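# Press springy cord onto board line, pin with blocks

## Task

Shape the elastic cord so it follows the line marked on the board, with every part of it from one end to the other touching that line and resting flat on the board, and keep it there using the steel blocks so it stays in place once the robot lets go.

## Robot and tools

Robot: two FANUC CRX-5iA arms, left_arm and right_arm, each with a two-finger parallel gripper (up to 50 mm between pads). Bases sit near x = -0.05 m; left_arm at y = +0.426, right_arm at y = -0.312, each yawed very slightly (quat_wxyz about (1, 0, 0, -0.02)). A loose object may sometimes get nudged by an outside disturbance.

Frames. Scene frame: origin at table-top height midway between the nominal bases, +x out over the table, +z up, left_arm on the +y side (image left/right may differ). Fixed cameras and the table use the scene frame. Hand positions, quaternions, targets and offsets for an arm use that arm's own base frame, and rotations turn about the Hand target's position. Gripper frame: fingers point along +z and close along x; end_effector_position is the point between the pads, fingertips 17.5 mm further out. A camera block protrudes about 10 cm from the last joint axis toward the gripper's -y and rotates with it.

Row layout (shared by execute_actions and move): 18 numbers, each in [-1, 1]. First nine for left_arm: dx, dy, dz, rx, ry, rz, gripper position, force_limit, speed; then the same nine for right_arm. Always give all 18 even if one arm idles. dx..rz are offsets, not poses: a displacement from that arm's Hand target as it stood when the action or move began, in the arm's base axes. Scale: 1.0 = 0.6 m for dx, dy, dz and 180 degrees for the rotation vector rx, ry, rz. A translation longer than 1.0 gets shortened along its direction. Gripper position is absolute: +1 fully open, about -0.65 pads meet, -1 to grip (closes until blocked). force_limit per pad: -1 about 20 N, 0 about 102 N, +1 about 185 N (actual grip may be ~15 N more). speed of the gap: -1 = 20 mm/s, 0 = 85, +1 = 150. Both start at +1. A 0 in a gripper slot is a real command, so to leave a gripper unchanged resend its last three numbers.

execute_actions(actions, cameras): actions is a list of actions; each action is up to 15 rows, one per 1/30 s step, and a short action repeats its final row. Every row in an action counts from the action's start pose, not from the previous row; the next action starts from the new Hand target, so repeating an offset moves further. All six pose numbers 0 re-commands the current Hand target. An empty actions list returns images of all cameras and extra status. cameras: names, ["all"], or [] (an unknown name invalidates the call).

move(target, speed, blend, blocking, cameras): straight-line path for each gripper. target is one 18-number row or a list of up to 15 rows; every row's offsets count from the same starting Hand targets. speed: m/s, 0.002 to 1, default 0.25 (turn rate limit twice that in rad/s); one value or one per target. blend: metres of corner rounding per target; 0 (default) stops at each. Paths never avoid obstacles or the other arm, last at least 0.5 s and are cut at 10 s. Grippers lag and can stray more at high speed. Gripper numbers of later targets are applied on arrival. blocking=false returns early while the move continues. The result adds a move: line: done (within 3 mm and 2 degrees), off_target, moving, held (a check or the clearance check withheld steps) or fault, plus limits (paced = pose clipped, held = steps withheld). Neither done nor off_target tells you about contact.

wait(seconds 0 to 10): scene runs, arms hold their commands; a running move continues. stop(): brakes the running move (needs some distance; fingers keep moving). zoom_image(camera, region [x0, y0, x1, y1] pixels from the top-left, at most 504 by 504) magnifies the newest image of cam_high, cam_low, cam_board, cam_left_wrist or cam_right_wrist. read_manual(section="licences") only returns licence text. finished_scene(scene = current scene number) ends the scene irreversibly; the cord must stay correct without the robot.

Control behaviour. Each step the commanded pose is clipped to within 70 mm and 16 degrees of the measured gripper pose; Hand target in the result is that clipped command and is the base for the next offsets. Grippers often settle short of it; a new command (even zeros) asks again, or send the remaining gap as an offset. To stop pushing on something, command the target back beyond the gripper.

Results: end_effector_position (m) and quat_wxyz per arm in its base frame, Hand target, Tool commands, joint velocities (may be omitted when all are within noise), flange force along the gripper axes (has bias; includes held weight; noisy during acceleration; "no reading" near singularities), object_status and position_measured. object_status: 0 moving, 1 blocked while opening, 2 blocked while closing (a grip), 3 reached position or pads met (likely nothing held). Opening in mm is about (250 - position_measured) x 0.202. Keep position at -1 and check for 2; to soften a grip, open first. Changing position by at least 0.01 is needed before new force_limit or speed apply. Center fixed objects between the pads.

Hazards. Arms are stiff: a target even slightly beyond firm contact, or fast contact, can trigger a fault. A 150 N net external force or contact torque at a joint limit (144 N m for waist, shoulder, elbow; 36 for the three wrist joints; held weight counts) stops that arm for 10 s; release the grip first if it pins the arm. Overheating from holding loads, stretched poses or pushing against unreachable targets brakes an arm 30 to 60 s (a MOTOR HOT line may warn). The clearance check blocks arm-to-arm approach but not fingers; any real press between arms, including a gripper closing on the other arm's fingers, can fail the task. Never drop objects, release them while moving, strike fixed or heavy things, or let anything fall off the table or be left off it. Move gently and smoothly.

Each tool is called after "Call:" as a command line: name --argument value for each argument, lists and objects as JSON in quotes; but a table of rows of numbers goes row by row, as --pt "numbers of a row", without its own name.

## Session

Call:
execute_actions --actions '[]'

Scene clock: 0.00 s.
left_arm: end_effector_position=(+0.6708, -0.1400, +0.3097) position_measured=3 object_status=3 end_effector_quat_wxyz=(+0.704, -0.065, +0.672, +0.223) | right_arm: end_effector_position=(+0.1621, +0.1577, +0.1716) position_measured=3 object_status=3 end_effector_quat_wxyz=(+0.016, -0.329, +0.944, +0.008)
Joint positions: left_arm=[-0.422 0.314 -0.642 0.88 1.248 0.898] | right_arm=[1.421 -0.683 -0.729 0.021 -1.495 0.82]
Joint velocities: within noise
Flange force (N): no reading
Hand target: left_arm +0.6708, -0.1400, +0.3097; +0.704, -0.065, +0.672, +0.223 | right_arm +0.1621, +0.1577, +0.1716; +0.016, -0.329, +0.944, +0.008
Tool commands: left_gripper/position=+1.0 left_gripper/force_limit=+1.0 left_gripper/speed=+1.0 right_gripper/position=+1.0 right_gripper/force_limit=+1.0 right_gripper/speed=+1.0

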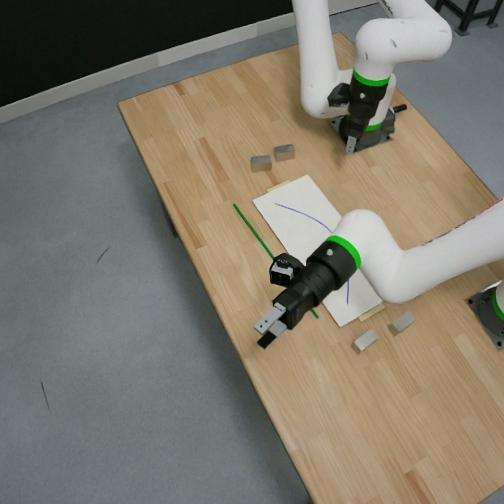

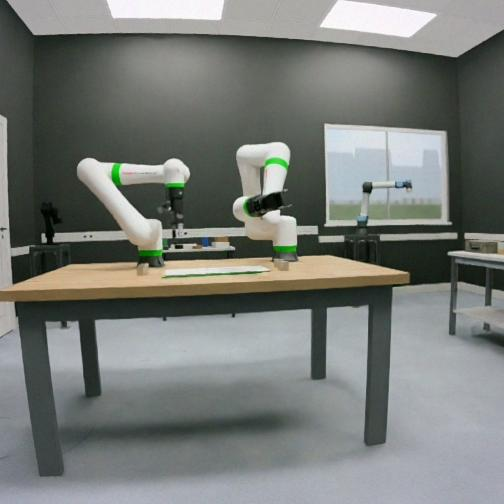

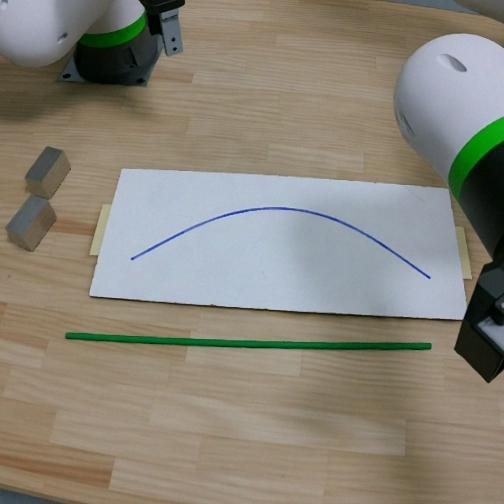

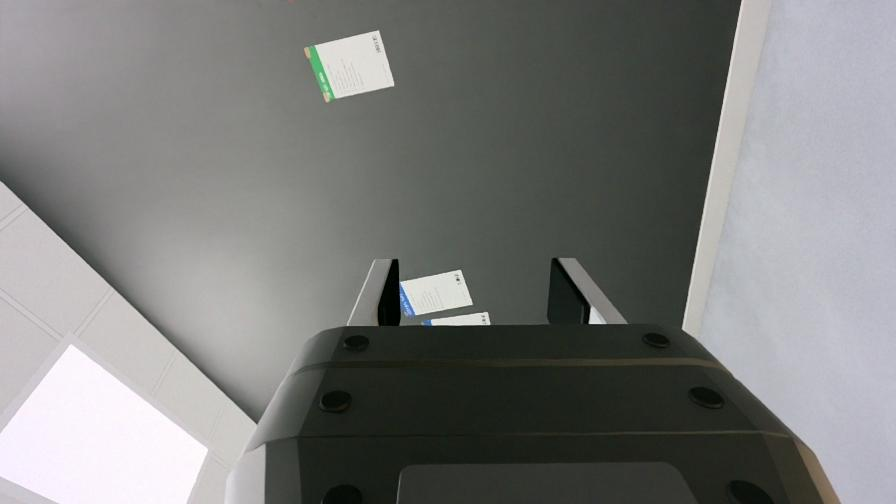

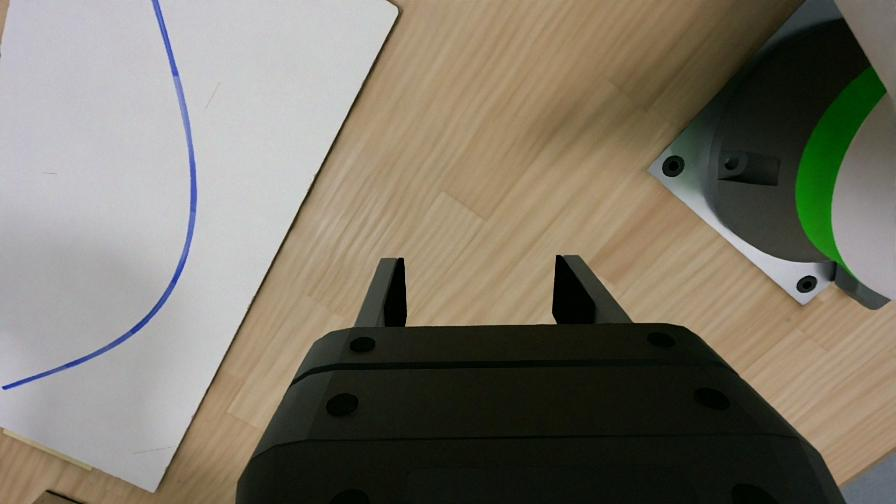

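Call:
move --pt "-0.3 -0.2 0.15 0.135 0.26 -0.207 1 1 0 0.12 -0.1 0.211 0.002 0.007 -0.356 1 1 0" --pt "-0.599 -0.376 -0.05 0.27 0.521 -0.414 1 1 0 0.23 -0.196 0.211 0.004 0.013 -0.713 1 1 0" --speed 0.5 --blend 0.05 --cameras '["cam_board","cam_left_wrist","cam_right_wrist"]'

Scene clock: 5.07 s.
left_arm: end_effector_position=(+0.3114, -0.3656, +0.2797) position_measured=3 object_status=3 end_effector_quat_wxyz=(-0.001, +0.707, +0.707, -0.001) | right_arm: end_effector_position=(+0.3001, +0.0401, +0.2982) position_measured=3 object_status=3 end_effector_quat_wxyz=(+0.001, +0.706, +0.708, -0.001)
Joint positions: left_arm=[-1.138 0.08 0.082 3.144 1.574 -2.004] | right_arm=[0.578 -0.384 -0.274 0.001 -1.683 -0.576]
Flange force (N): left_arm=[3.0 1.2 1.2] | right_arm=[2.9 -0.5 -1.5]
Hand target: left_arm +0.3114, -0.3656, +0.2797; -0.001, +0.707, +0.707, -0.001 | right_arm +0.3001, +0.0401, +0.2982; +0.001, +0.706, +0.708, -0.001
Off the commanded pose: left_arm 0.000 m, 0 deg | right_arm 0.000 m, 0 deg.
move: done; limits=paced
Images, in order (width x height): cam_board 504x504, cam_left_wrist 896x504, cam_right_wrist 896x504.

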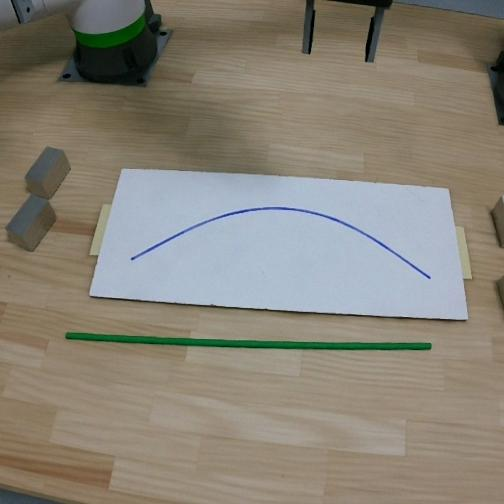

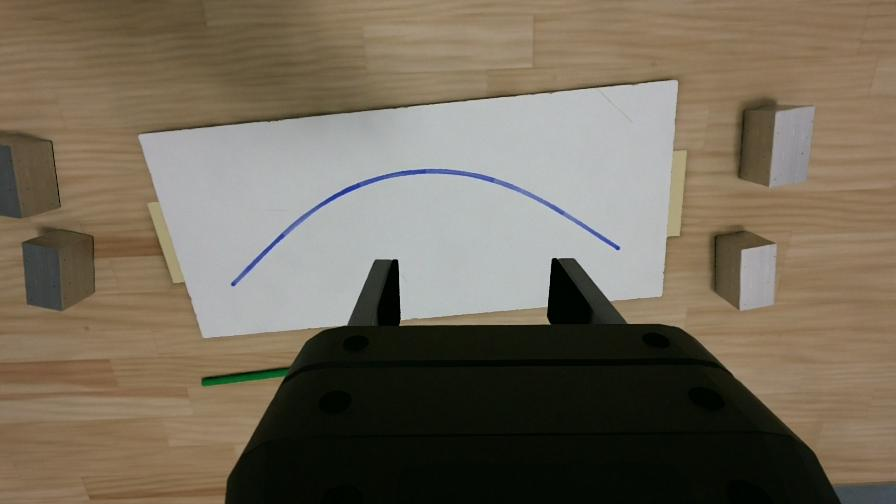

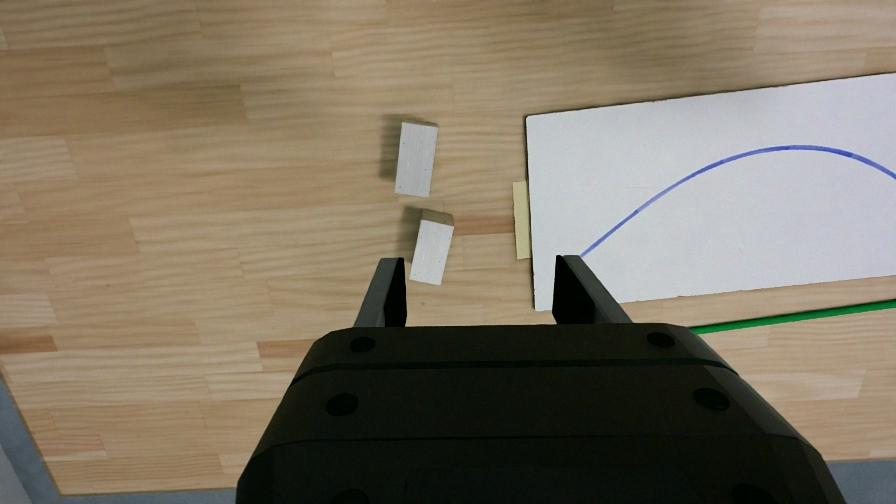

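Call:
move --target '[0.329,-0.099,-0.2995,0,0,0.54,1,1,0,0.133,-0.035,-0.297,0,0,-0.069,1,1,0]' --speed 0.5 --cameras '["cam_board","cam_left_wrist","cam_right_wrist"]'

Scene clock: 12.77 s.
left_arm: end_effector_position=(+0.4992, -0.4221, +0.1088) position_measured=3 object_status=3 end_effector_quat_wxyz=(+0.000, -0.021, +1.000, -0.001) | right_arm: end_effector_position=(+0.3656, +0.0227, +0.1512) position_measured=3 object_status=3 end_effector_quat_wxyz=(+0.000, +0.767, +0.642, -0.001)
Joint positions: left_arm=[-0.901 0.576 0.328 3.143 1.321 -0.627] | right_arm=[0.426 -0.169 -0.461 0.001 -1.281 -0.604]
Flange force (N): left_arm=[1.7 4.3 0.3] | right_arm=[2.8 -2.6 -1.2]
Hand target: left_arm +0.4992, -0.4221, +0.1087; +0.000, -0.021, +1.000, -0.001 (not the last commanded pose) | right_arm +0.3656, +0.0227, +0.1512; +0.000, +0.767, +0.642, -0.001 (not the last commanded pose)
Off the commanded pose: left_arm 0.013 m, 5 deg | right_arm 0.034 m, 2 deg.
move: held (right_arm; a check stopped the path), off_target (left_arm; braked when a check withheld steps of right_arm); limits=held
pose unreachable (right arm): on one or more control steps of this call, first in action 0 (counted from 0), this arm could not follow its commanded pose, so it was not sent that pose on those steps. It may still have moved: this result reports where it is.
cause: moving toward the commanded pose would bring a part of the arm too close to another arm (a part of this arm just beyond joint 4 (forearm roll) and a part of the left arm just beyond its joint 4 (forearm roll), where that arm would come to rest).
Images, in order (width x height): cam_board 504x504, cam_left_wrist 896x504, cam_right_wrist 896x504.

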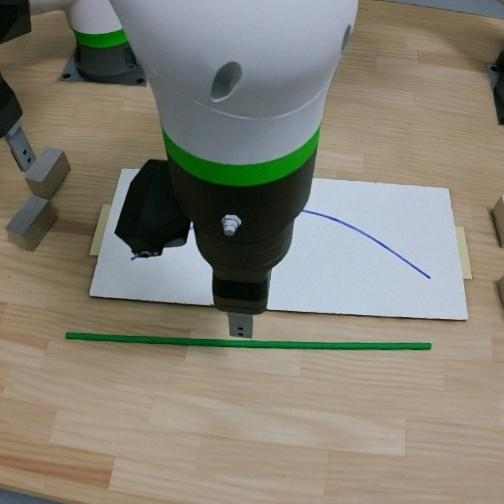

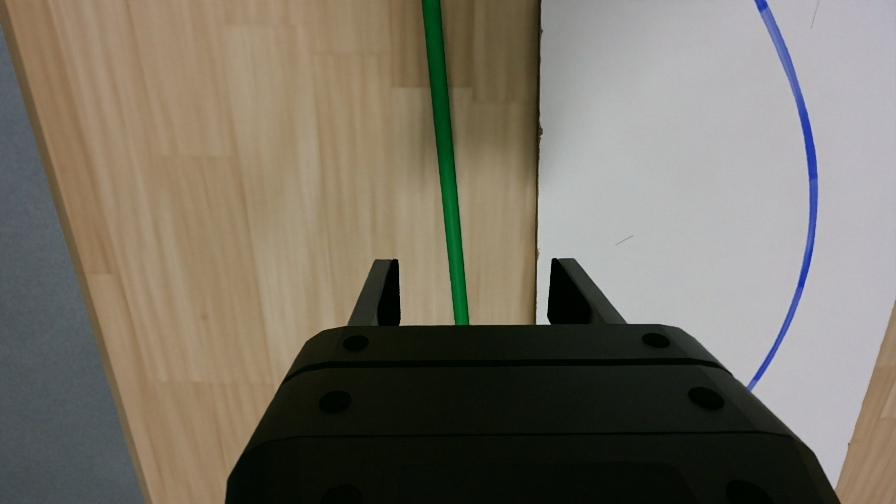

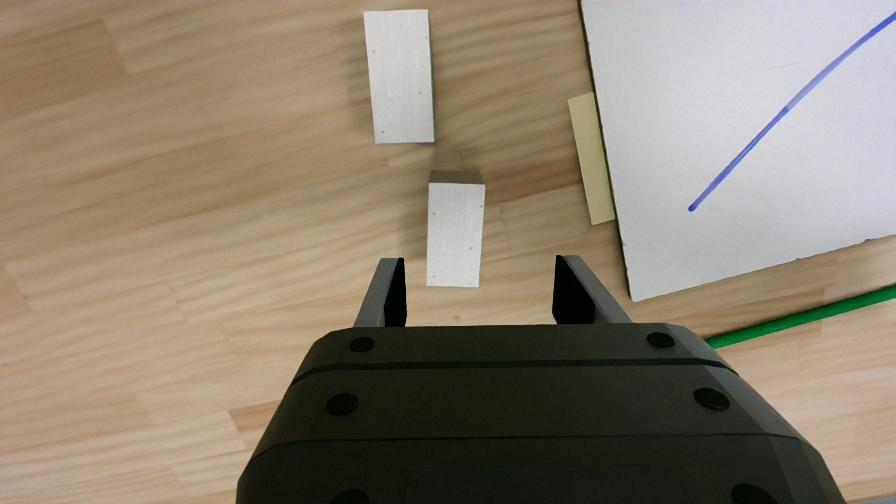

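Call:
move --pt "0.0132 -0.0048 -0.12 0 0 0.029 1 1 -0.5 -0.1 -0.15 0.1 0 0 0 1 1 0" --pt "0.0132 -0.0048 -0.1467 0 0 0.029 1 1 -0.5 -0.1 -0.15 0.1 0 0 0 1 1 0" --pt "0.0132 -0.0048 -0.1467 0 0 0.029 -1 -0.9 -0.8 -0.1 -0.15 0.1 0 0 0 1 1 0" --pt "0.0132 -0.0048 -0.05 0 0 0.029 -1 -0.9 -0.8 -0.1 -0.15 0.1 0 0 0 1 1 0" --pt "-0.316 0.0193 -0.05 0 0 0.022 -1 -0.9 -0.8 -0.1 -0.15 0.1 0 0 0 1 1 0" --pt "-0.316 0.0193 -0.132 0 0 0.022 -1 -0.9 -0.8 -0.1 -0.15 0.1 0 0 0 1 1 0" --speed '[0.25,0.03,0.1,0.2,0.25,0.1]' --cameras '["cam_board","cam_left_wrist"]'

Scene clock: 19.47 s.
left_arm: end_effector_position=(+0.3096, -0.4105, +0.0296) position_measured=214 object_status=2 end_effector_quat_wxyz=(+0.000, -0.056, +0.998, -0.001) | right_arm: end_effector_position=(+0.3056, -0.0673, +0.2112) position_measured=3 object_status=3 end_effector_quat_wxyz=(+0.000, +0.767, +0.642, -0.001)
Joint positions: left_arm=[-1.18 0.33 -0.231 3.143 1.008 -0.28] | right_arm=[0.214 -0.356 -0.458 0.002 -1.47 -0.391]
Flange force (N): left_arm=[-2.0 2.9 -0.1] | right_arm=[3.2 -0.9 -0.8]
Hand target: left_arm +0.3096, -0.4105, +0.0295; +0.000, -0.056, +0.998, -0.001 | right_arm +0.3056, -0.0673, +0.2112; +0.000, +0.767, +0.642, -0.001
Off the commanded pose: left_arm 0.000 m, 0 deg | right_arm 0.000 m, 0 deg.
move: done
Images, in order (width x height): cam_board 504x504, cam_left_wrist 896x504.

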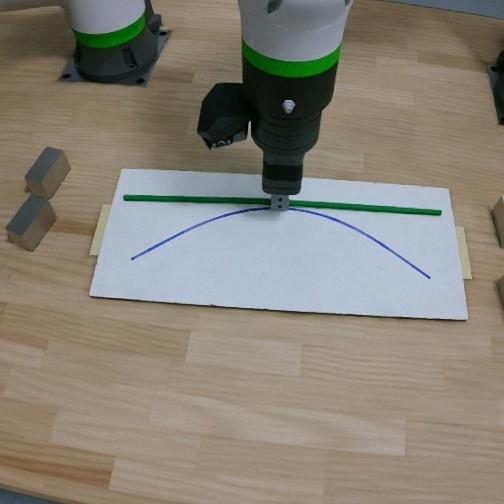

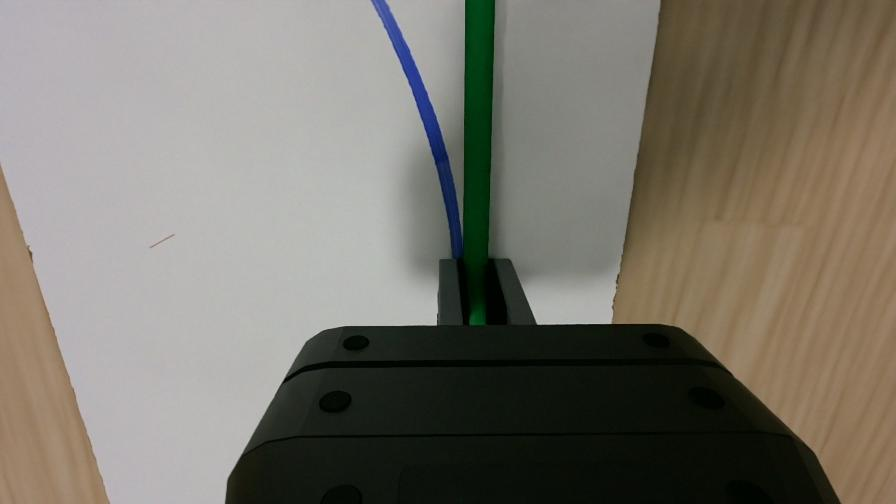

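Call:
move --pt "0 0 -0.0038 0 0 0 -1 -0.9 -0.8 0 0 0 0 0 0 1 1 0" --pt "0 0 -0.0038 0 0 0 0 1 -0.9 0 0 0 0 0 0 1 1 0" --pt "0 0 0.1 0 0 0 0 1 -0.9 0 0 0 0 0 0 1 1 0" --pt "0.157 0.529 0.151 0 0 -0.479 1 1 0 0.124 0.144 -0.152 0 0 0 1 1 0" --speed '[0.03,0.1,0.2,0.35]' --cameras '["cam_board","cam_left_wrist","cam_right_wrist"]'

Scene clock: 25.67 s.
left_arm: end_effector_position=(+0.4038, -0.0931, +0.1201) position_measured=3 object_status=0 end_effector_quat_wxyz=(-0.001, +0.642, +0.767, -0.001) | right_arm: end_effector_position=(+0.3800, +0.0191, +0.1200) position_measured=3 object_status=3 end_effector_quat_wxyz=(+0.000, +0.767, +0.642, -0.001)
Joint positions: left_arm=[-0.545 -0.012 -0.393 3.143 1.191 -2.42] | right_arm=[0.4 -0.102 -0.48 0.002 -1.195 -0.578]
Flange force (N): left_arm=[3.9 0.9 0.0] | right_arm=[2.1 -2.2 -0.8]
Hand target: left_arm +0.4038, -0.0931, +0.1201; -0.001, +0.642, +0.767, -0.001 | right_arm +0.3800, +0.0191, +0.1200; +0.000, +0.767, +0.642, -0.001
Off the commanded pose: left_arm 0.000 m, 0 deg | right_arm 0.000 m, 0 deg.
move: done
Images, in order (width x height): cam_board 504x504, cam_left_wrist 896x504, cam_right_wrist 896x504.

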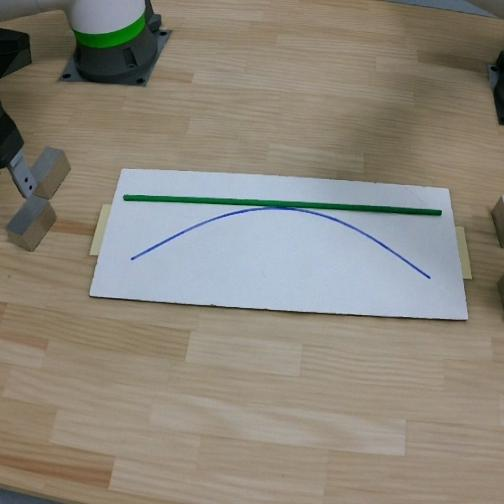

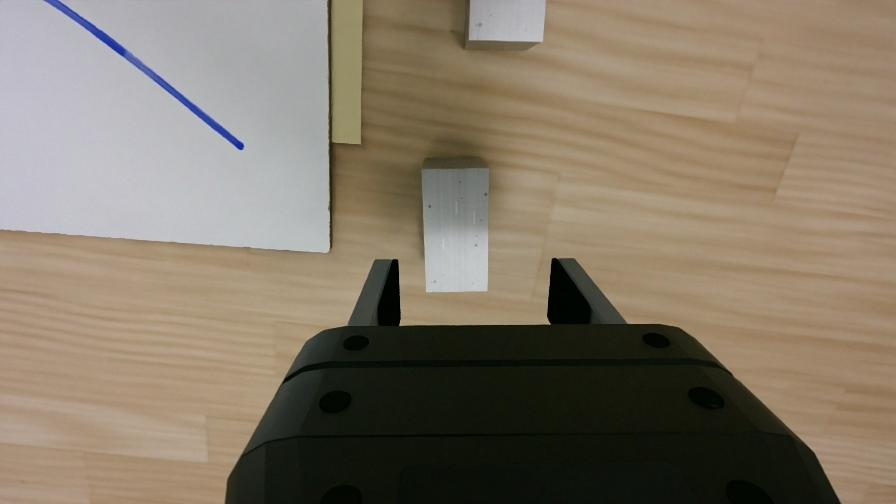

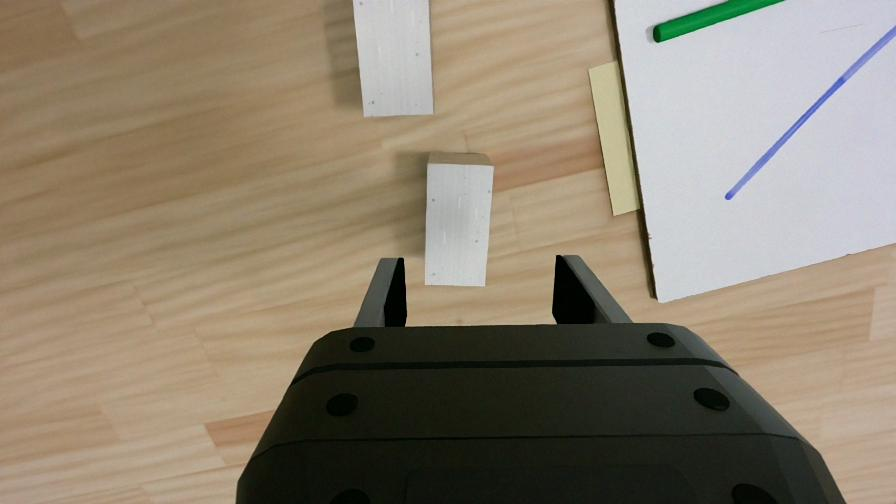

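Call:
move --pt "0.0032 -0.0088 -0.14 0 0 0 1 1 0 -0.0008 -0.0045 -0.1353 0 0 0 1 1 0" --pt "0.0032 -0.0088 -0.14 0 0 0 -1 -0.3 -0.5 -0.0008 -0.0045 -0.1353 0 0 0 -1 -0.3 -0.5" --pt "0.0032 -0.0088 -0.07 0 0 0 -1 -0.3 -0.5 -0.0008 -0.0045 -0.08 0 0 0 -1 -0.3 -0.5" --pt "0.0032 -0.0088 -0.07 0 0 0 -1 -0.3 -0.5 -0.056 0.432 -0.087 0 0 0.227 -1 -0.3 -0.5" --speed '[0.15,0.1,0.15,0.25]' --cameras '["cam_left_wrist","cam_right_wrist"]'

Call:
zoom_image --camera "cam_right_wrist" --region '[350, 60, 620, 260]'

Scene clock: 31.30 s.
left_arm: end_effector_position=(+0.4057, -0.0984, +0.0781) position_measured=105 object_status=2 end_effector_quat_wxyz=(-0.001, +0.642, +0.767, -0.001) | right_arm: end_effector_position=(+0.3464, +0.2783, +0.0678) position_measured=105 object_status=2 end_effector_quat_wxyz=(+0.001, +0.495, +0.869, -0.001)
Joint positions: left_arm=[-0.553 0.043 -0.445 3.143 1.084 -2.411] | right_arm=[0.975 0.122 -0.388 0.002 -1.062 -0.44]
Flange force (N): left_arm=[3.5 1.0 5.4] | right_arm=[3.0 -3.2 3.8]
Hand target: left_arm +0.4057, -0.0984, +0.0781; -0.001, +0.642, +0.767, -0.001 | right_arm +0.3464, +0.2783, +0.0678; +0.001, +0.495, +0.869, -0.001
Off the commanded pose: left_arm 0.000 m, 0 deg | right_arm 0.000 m, 0 deg.
move: done
Images, in order (width x height): cam_left_wrist 896x504, cam_right_wrist 896x504.

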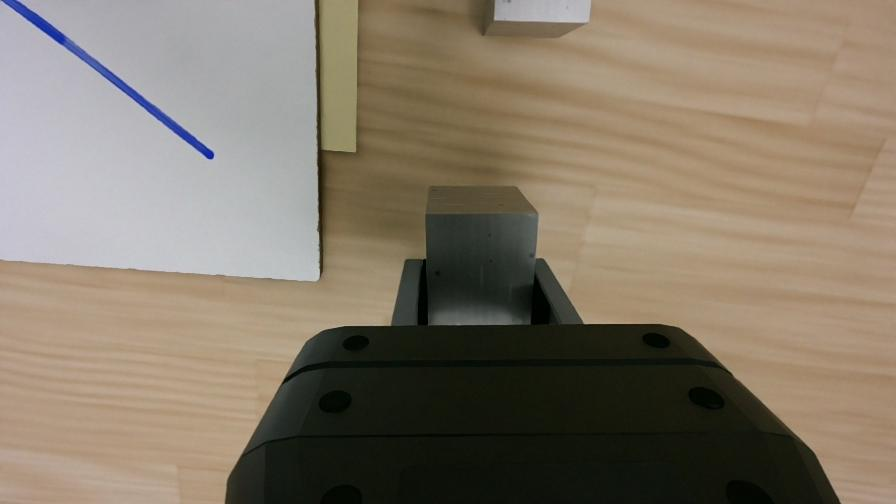

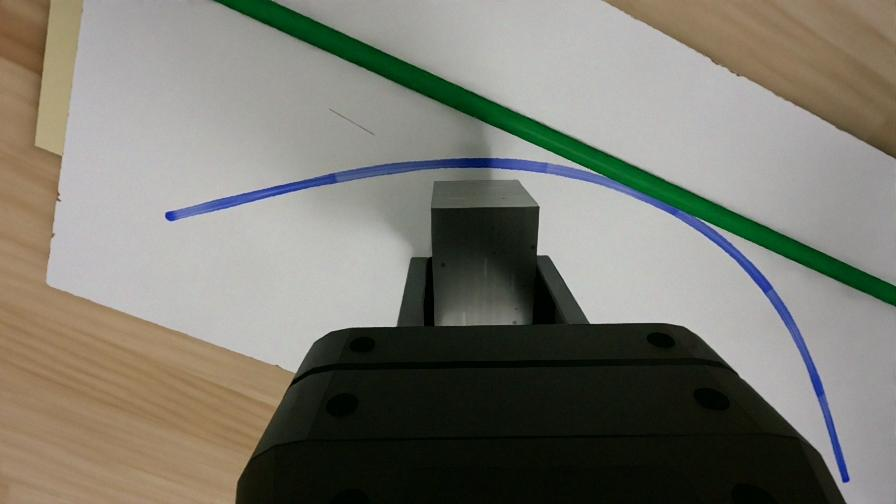

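Scaled by 1.867.

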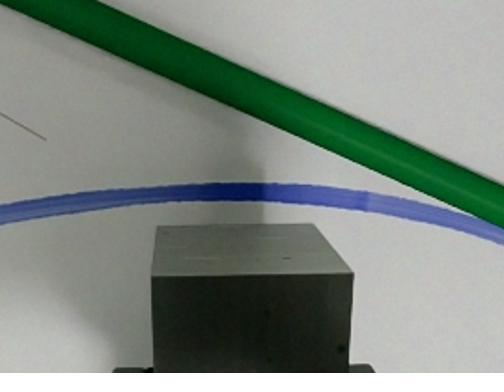

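Call:
move --pt "0 0 0 0 0 0 -1 -0.3 -0.5 0 0 -0.0365 0 0 0 -1 -0.3 -0.5" --pt "0 0 0 0 0 0 -1 -0.3 -0.5 0 0 -0.039 0 0 0 -1 -0.3 -0.5" --pt "0 0 0 0 0 0 -1 -0.3 -0.5 0 0 -0.039 0 0 0 0.6 -0.3 -0.8" --pt "0 0 0 0 0 0 -1 -0.3 -0.5 0 0 0.075 0 0 0 0.6 -0.3 -0.8" --pt "0 0 0 0 0 0 -1 -0.3 -0.5 -0.088 -0.453 0.087 0 0 -0.213 1 -0.3 -0.5" --pt "-0.066 -0.3855 -0.016 0 0 -0.165 -1 -0.3 -0.5 -0.088 -0.453 0.087 0 0 -0.213 1 -0.3 -0.5" --speed '[0.1,0.01,0.1,0.15,0.3,0.25]' --cameras '["cam_board","cam_left_wrist","cam_right_wrist"]'

Call:
zoom_image --camera "cam_left_wrist" --region '[350, 60, 620, 260]'

Scene clock: 38.23 s.
left_arm: end_effector_position=(+0.3661, -0.3296, +0.0686) position_measured=105 object_status=2 end_effector_quat_wxyz=(-0.001, +0.817, +0.577, -0.001) | right_arm: end_effector_position=(+0.2936, +0.0065, +0.1200) position_measured=3 object_status=3 end_effector_quat_wxyz=(+0.000, +0.753, +0.658, -0.001)
Joint positions: left_arm=[-0.999 0.235 -0.25 3.143 1.088 -2.484] | right_arm=[0.482 -0.361 -0.679 0.001 -1.255 -0.616]
Flange force (N): left_arm=[2.6 -0.2 4.9] | right_arm=[3.6 -3.1 -1.1]
Hand target: left_arm +0.3661, -0.3297, +0.0685; -0.001, +0.817, +0.577, -0.001 | right_arm +0.2936, +0.0065, +0.1200; +0.000, +0.753, +0.658, -0.001
Off the commanded pose: left_arm 0.000 m, 0 deg | right_arm 0.000 m, 0 deg.
move: done
Images, in order (width x height): cam_board 504x504, cam_left_wrist 896x504, cam_right_wrist 896x504.

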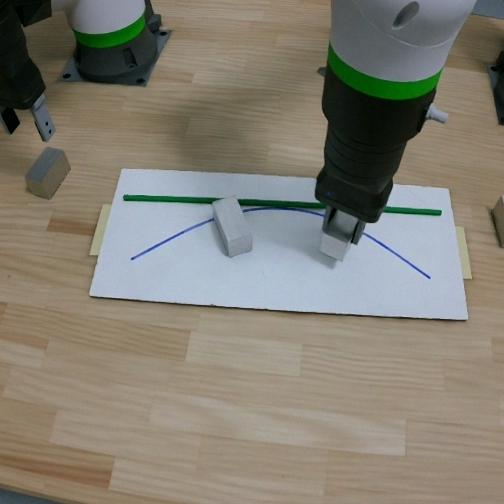

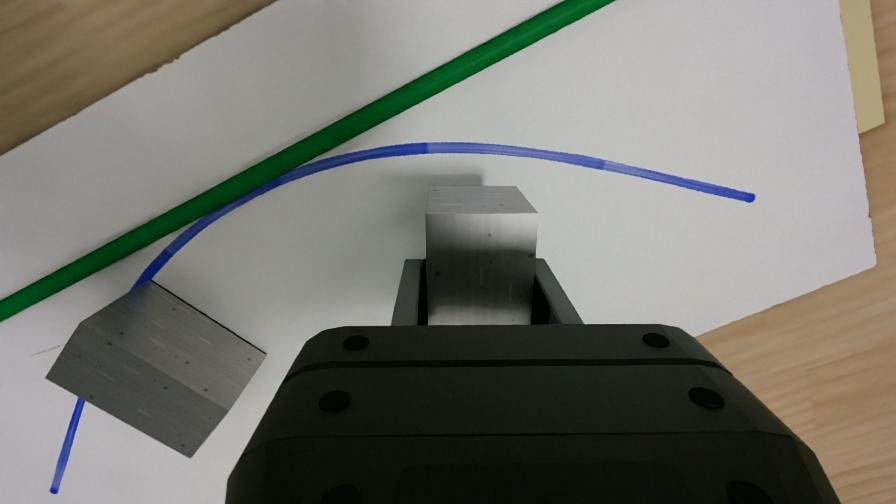

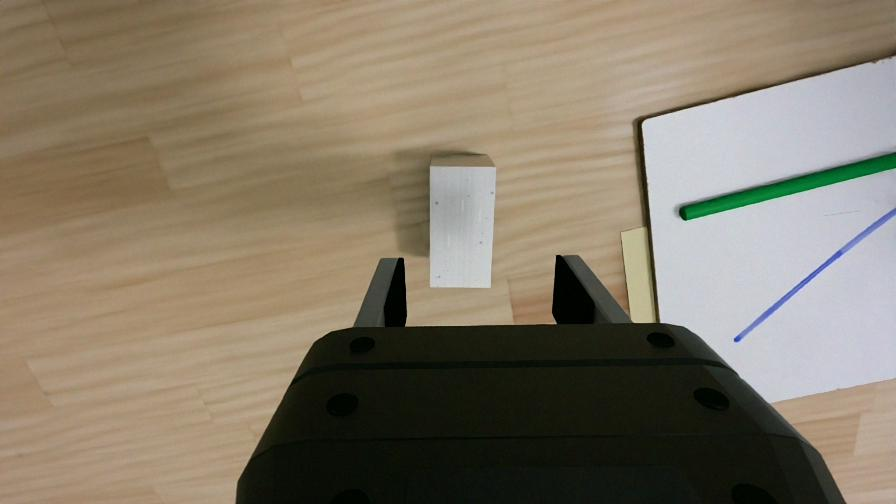

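Scaled by 1.867.

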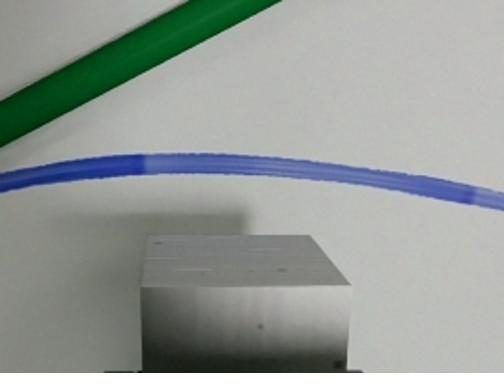

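Call:
move --pt "-0.0107 0.0038 -0.042 0 0 0 -1 -0.3 -0.5 -0.001 0 -0.1353 0 0 0 1 -0.3 -0.5" --pt "-0.0107 0.0038 -0.0448 0 0 0 -1 -0.3 -0.5 -0.001 0 -0.1353 0 0 0 -1 -0.3 -0.5" --pt "-0.0107 0.0038 -0.0448 0 0 0 0.6 -0.3 -0.8 -0.001 0 -0.05 0 0 0 -1 -0.3 -0.5" --pt "-0.0107 0.0038 0.07 0 0 0 0.6 -0.3 -0.8 -0.001 0 -0.05 0 0 0 -1 -0.3 -0.5" --pt "-0.1263 0.401 0.086 0 0 0.153 1 -0.3 -0.5 -0.001 0 -0.05 0 0 0 -1 -0.3 -0.5" --speed '[0.12,0.015,0.1,0.15,0.3]' --cameras '["cam_board","cam_left_wrist","cam_right_wrist"]'

Call:
zoom_image --camera "cam_board" --region '[190, 170, 390, 280]'

Scene clock: 46.20 s.
left_arm: end_effector_position=(+0.2903, -0.0891, +0.1202) position_measured=3 object_status=3 end_effector_quat_wxyz=(-0.001, +0.656, +0.755, -0.001) | right_arm: end_effector_position=(+0.2930, +0.0065, +0.0900) position_measured=105 object_status=2 end_effector_quat_wxyz=(+0.000, +0.753, +0.658, -0.001)
Joint positions: left_arm=[-0.738 -0.327 -0.655 3.143 1.245 -2.264] | right_arm=[0.483 -0.329 -0.732 0.001 -1.17 -0.617]
Flange force (N): left_arm=[4.9 3.6 0.6] | right_arm=[2.8 -2.1 3.7]
Hand target: left_arm +0.2903, -0.0891, +0.1201; -0.001, +0.656, +0.755, -0.001 | right_arm +0.2930, +0.0065, +0.0900; +0.000, +0.753, +0.658, -0.001
Off the commanded pose: left_arm 0.000 m, 0 deg | right_arm 0.000 m, 0 deg.
move: done
Images, in order (width x height): cam_board 504x504, cam_left_wrist 896x504, cam_right_wrist 896x504.

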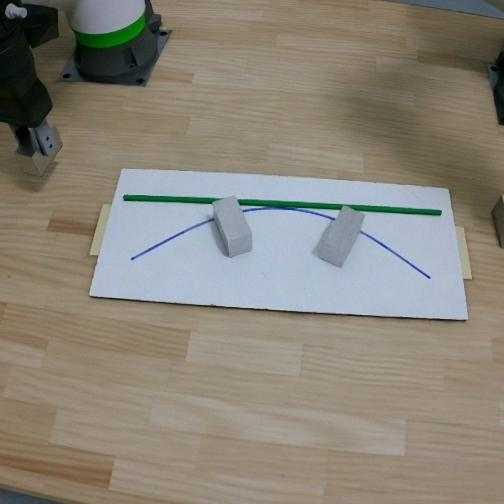

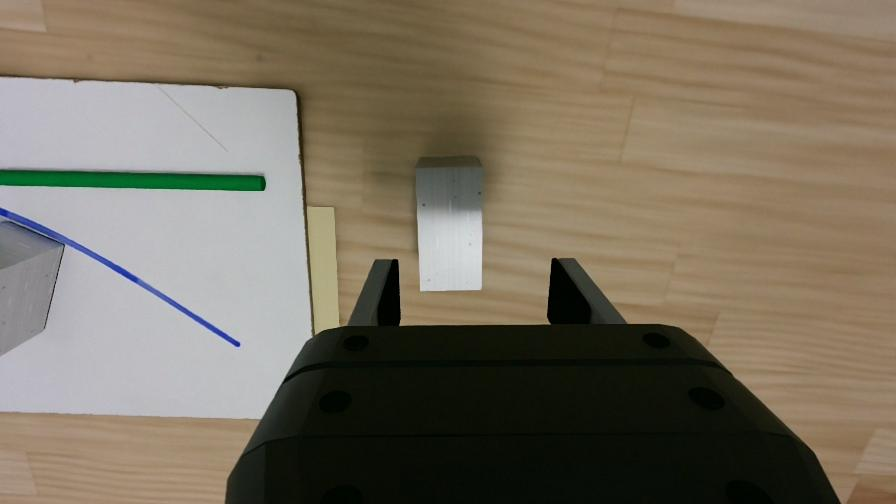

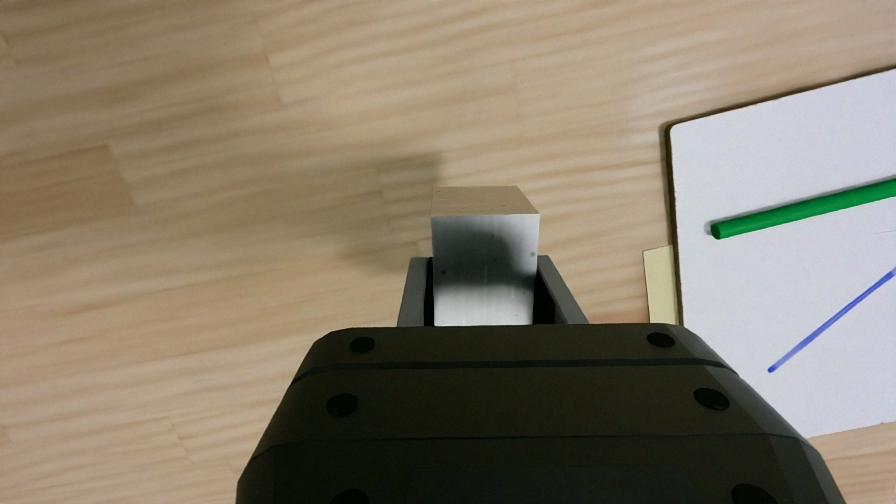

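Scaled by 2.520.

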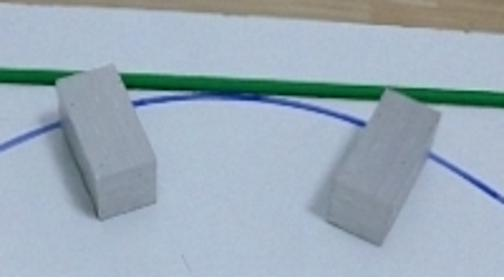

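Call:
move --pt "0.0043 -0.0128 -0.14 0 0 0 1 -0.3 -0.5 0 0 0 0 0 0 -1 -0.3 -0.5" --pt "0.0043 -0.0128 -0.14 0 0 0 -1 -0.3 -0.5 0 0 0 0 0 0 -1 -0.3 -0.5" --pt "0.0043 -0.0128 -0.06 0 0 0 -1 -0.3 -0.5 0 0 0 0 0 0 -1 -0.3 -0.5" --pt "-0.0627 -0.2188 -0.06 0 0 -0.0095 -1 -0.3 -0.5 -0.0517 0.2233 0 0 0 0.079 -1 -0.3 -0.5" --pt "-0.0627 -0.2188 -0.115 0 0 -0.0095 -1 -0.3 -0.5 -0.0517 0.2233 -0.06 0 0 0.079 -1 -0.3 -0.5" --speed '[0.15,0.1,0.15,0.25,0.1]' --cameras '["cam_board","cam_left_wrist","cam_right_wrist"]'

Scene clock: 51.67 s.
left_arm: end_effector_position=(+0.2527, -0.2204, +0.0511) position_measured=105 object_status=2 end_effector_quat_wxyz=(-0.001, +0.667, +0.745, -0.001) | right_arm: end_effector_position=(+0.2620, +0.1406, +0.0540) position_measured=105 object_status=2 end_effector_quat_wxyz=(+0.001, +0.665, +0.747, -0.001)
Joint positions: left_arm=[-1.113 -0.138 -0.689 3.144 1.021 -1.919] | right_arm=[0.946 -0.261 -0.779 0.001 -1.055 -0.832]
Flange force (N): left_arm=[4.5 3.3 5.2] | right_arm=[2.2 -3.4 4.1]
Hand target: left_arm +0.2527, -0.2204, +0.0511; -0.001, +0.667, +0.745, -0.001 | right_arm +0.2620, +0.1405, +0.0540; +0.001, +0.665, +0.747, -0.001
Off the commanded pose: left_arm 0.000 m, 0 deg | right_arm 0.000 m, 0 deg.
move: done
Images, in order (width x height): cam_board 504x504, cam_left_wrist 896x504, cam_right_wrist 896x504.

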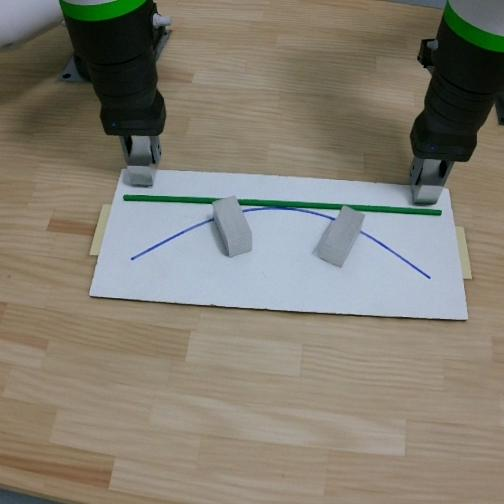

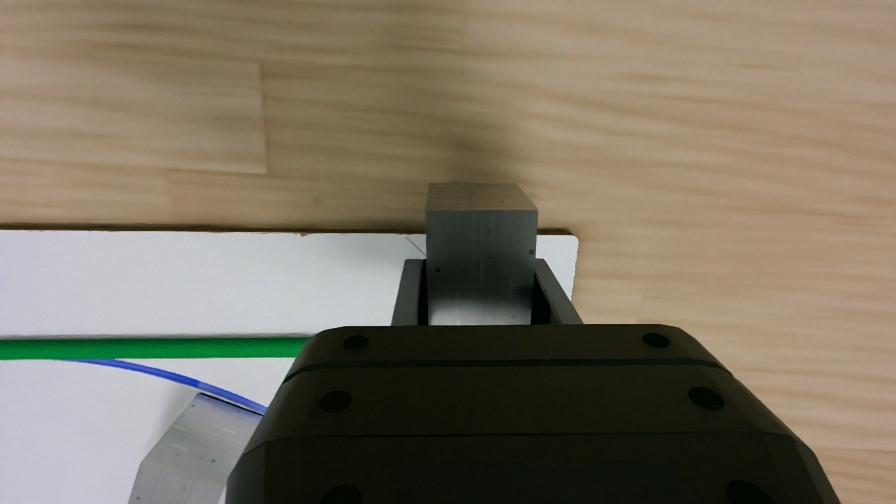

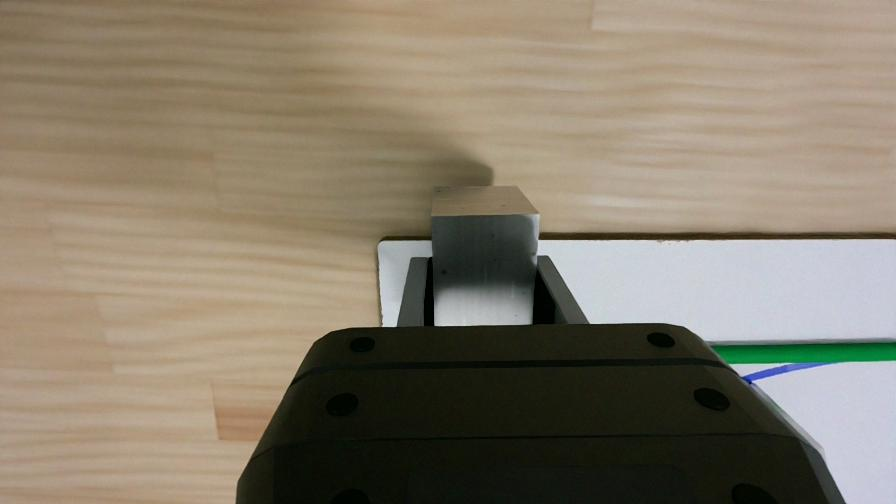

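Call:
move --pt "0 0 -0.0138 0 0 0 -1 -0.3 -0.5 0 0 -0.0147 0 0 0 -1 -0.3 -0.5" --pt "0.1668 0.0235 -0.0138 0 0 -0.208 -1 -0.3 -0.5 0.169 0.014 -0.0147 0 0 0.228 -1 -0.3 -0.5" --speed '[0.06,0.05]' --cameras '["cam_board"]'

Call:
zoom_image --camera "cam_board" --region '[120, 190, 240, 280]'

Call:
zoom_image --camera "cam_board" --region '[330, 190, 450, 280]'

Call:
zoom_image --camera "cam_board" --region '[220, 180, 340, 270]'

Scene clock: 61.00 s.
left_arm: end_effector_position=(+0.3528, -0.2062, +0.0429) position_measured=105 object_status=2 end_effector_quat_wxyz=(-0.001, +0.871, +0.491, +0.000) | right_arm: end_effector_position=(+0.3635, +0.1489, +0.0452) position_measured=105 object_status=2 end_effector_quat_wxyz=(+0.001, +0.361, +0.932, -0.001)
Joint positions: left_arm=[-0.852 0.071 -0.511 3.142 0.991 -2.833] | right_arm=[0.728 0.026 -0.554 0.003 -0.992 0.102]
Flange force (N): left_arm=[3.9 -1.5 5.5] | right_arm=[4.3 -1.0 3.6]
Hand target: left_arm +0.3528, -0.2063, +0.0429; -0.001, +0.871, +0.491, -0.001 | right_arm +0.3634, +0.1489, +0.0452; +0.001, +0.361, +0.932, -0.001
Off the commanded pose: left_arm 0.000 m, 0 deg | right_arm 0.000 m, 0 deg.
move: done
Images, in order (width x height): cam_board 504x504.

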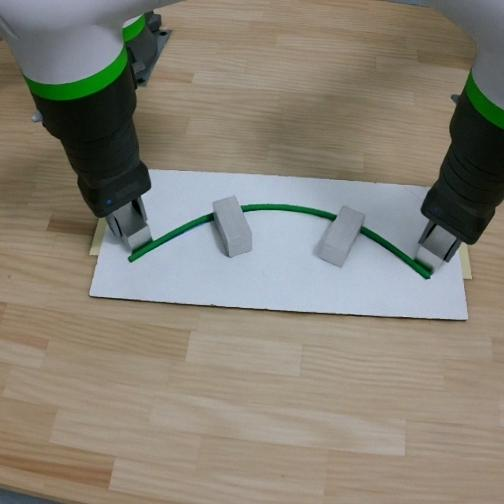

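Scaled by 4.200.

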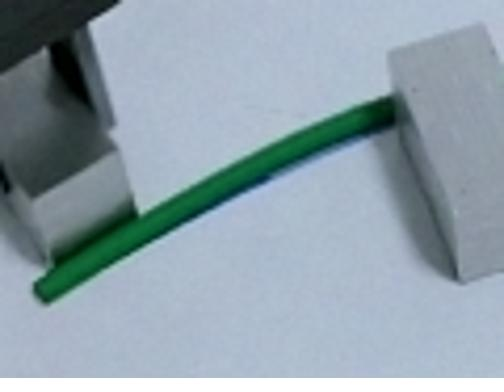

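Scaled by 4.200.

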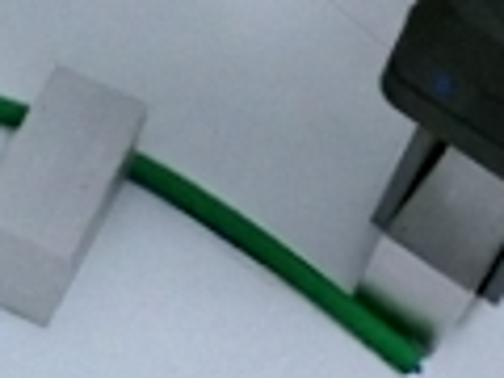

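Scaled by 4.200.

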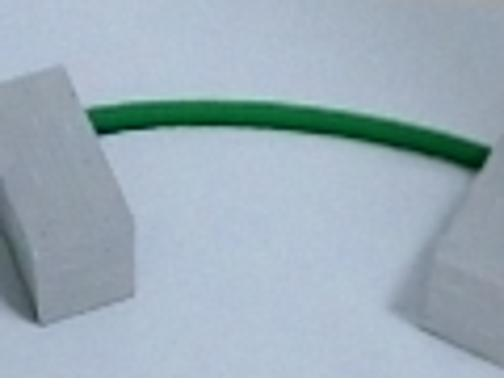

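Call:
move --pt "0 0 -0.0013 0 0 0 -1 -0.3 -0.5 0 0 -0.0013 0 0 0 -1 -0.3 -0.5" --pt "0 0 -0.0013 0 0 0 0.6 -0.3 -1 0 0 -0.0013 0 0 0 0.6 -0.3 -1" --pt "0 0 0.12 0 0 0 0.6 -0.3 -1 0 0 0.12 0 0 0 0.6 -0.3 -1" --pt "-0.1 0.25 0.2 0 0 0 0.6 -0.3 -1 -0.1 -0.25 0.2 0 0 0 0.6 -0.3 -1" --speed '[0.01,0.1,0.15,0.25]' --cameras '["cam_board"]'

Call:
zoom_image --camera "cam_board" --region '[120, 190, 240, 280]'

Call:
zoom_image --camera "cam_board" --region '[330, 190, 450, 280]'

Scene clock: 64.80 s.
left_arm: end_effector_position=(+0.2928, -0.0563, +0.1628) position_measured=63 object_status=3 end_effector_quat_wxyz=(-0.001, +0.871, +0.491, -0.001) | right_arm: end_effector_position=(+0.3034, -0.0011, +0.1652) position_measured=63 object_status=3 end_effector_quat_wxyz=(+0.001, +0.361, +0.932, -0.001)
Joint positions: left_arm=[-0.641 -0.379 -0.586 3.142 1.366 -3.044] | right_arm=[0.442 -0.367 -0.574 0.002 -1.364 0.389]
Flange force (N): left_arm=[5.9 -1.9 1.1] | right_arm=[3.8 2.3 -0.9]
Hand target: left_arm +0.2928, -0.0563, +0.1629; -0.001, +0.871, +0.491, -0.001 | right_arm +0.3034, -0.0011, +0.1652; +0.001, +0.361, +0.932, -0.001
Off the commanded pose: left_arm 0.000 m, 0 deg | right_arm 0.000 m, 0 deg.
move: done
Images, in order (width x height): cam_board 504x504.

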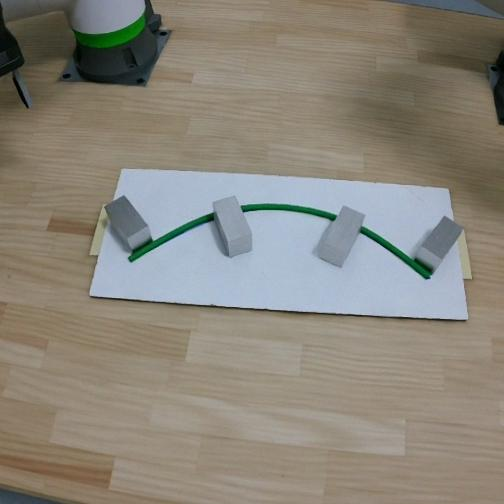

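Scaled by 4.200.

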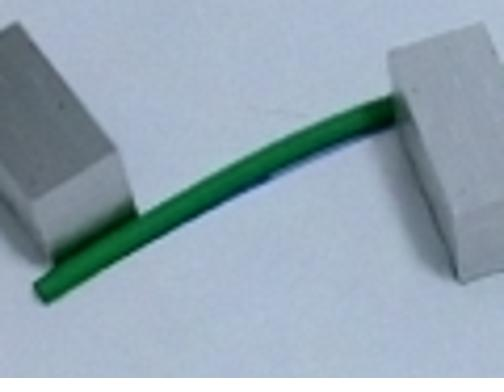

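Scaled by 4.200.

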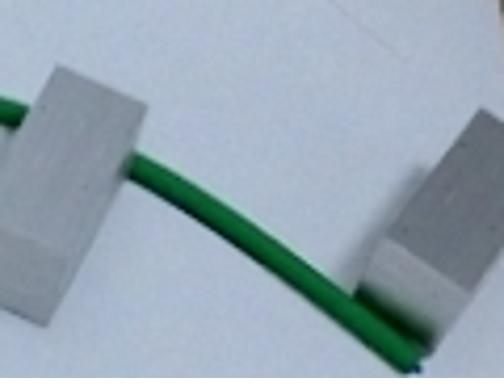

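Call:
finished_scene --scene 2

The scene is finished: the task was done.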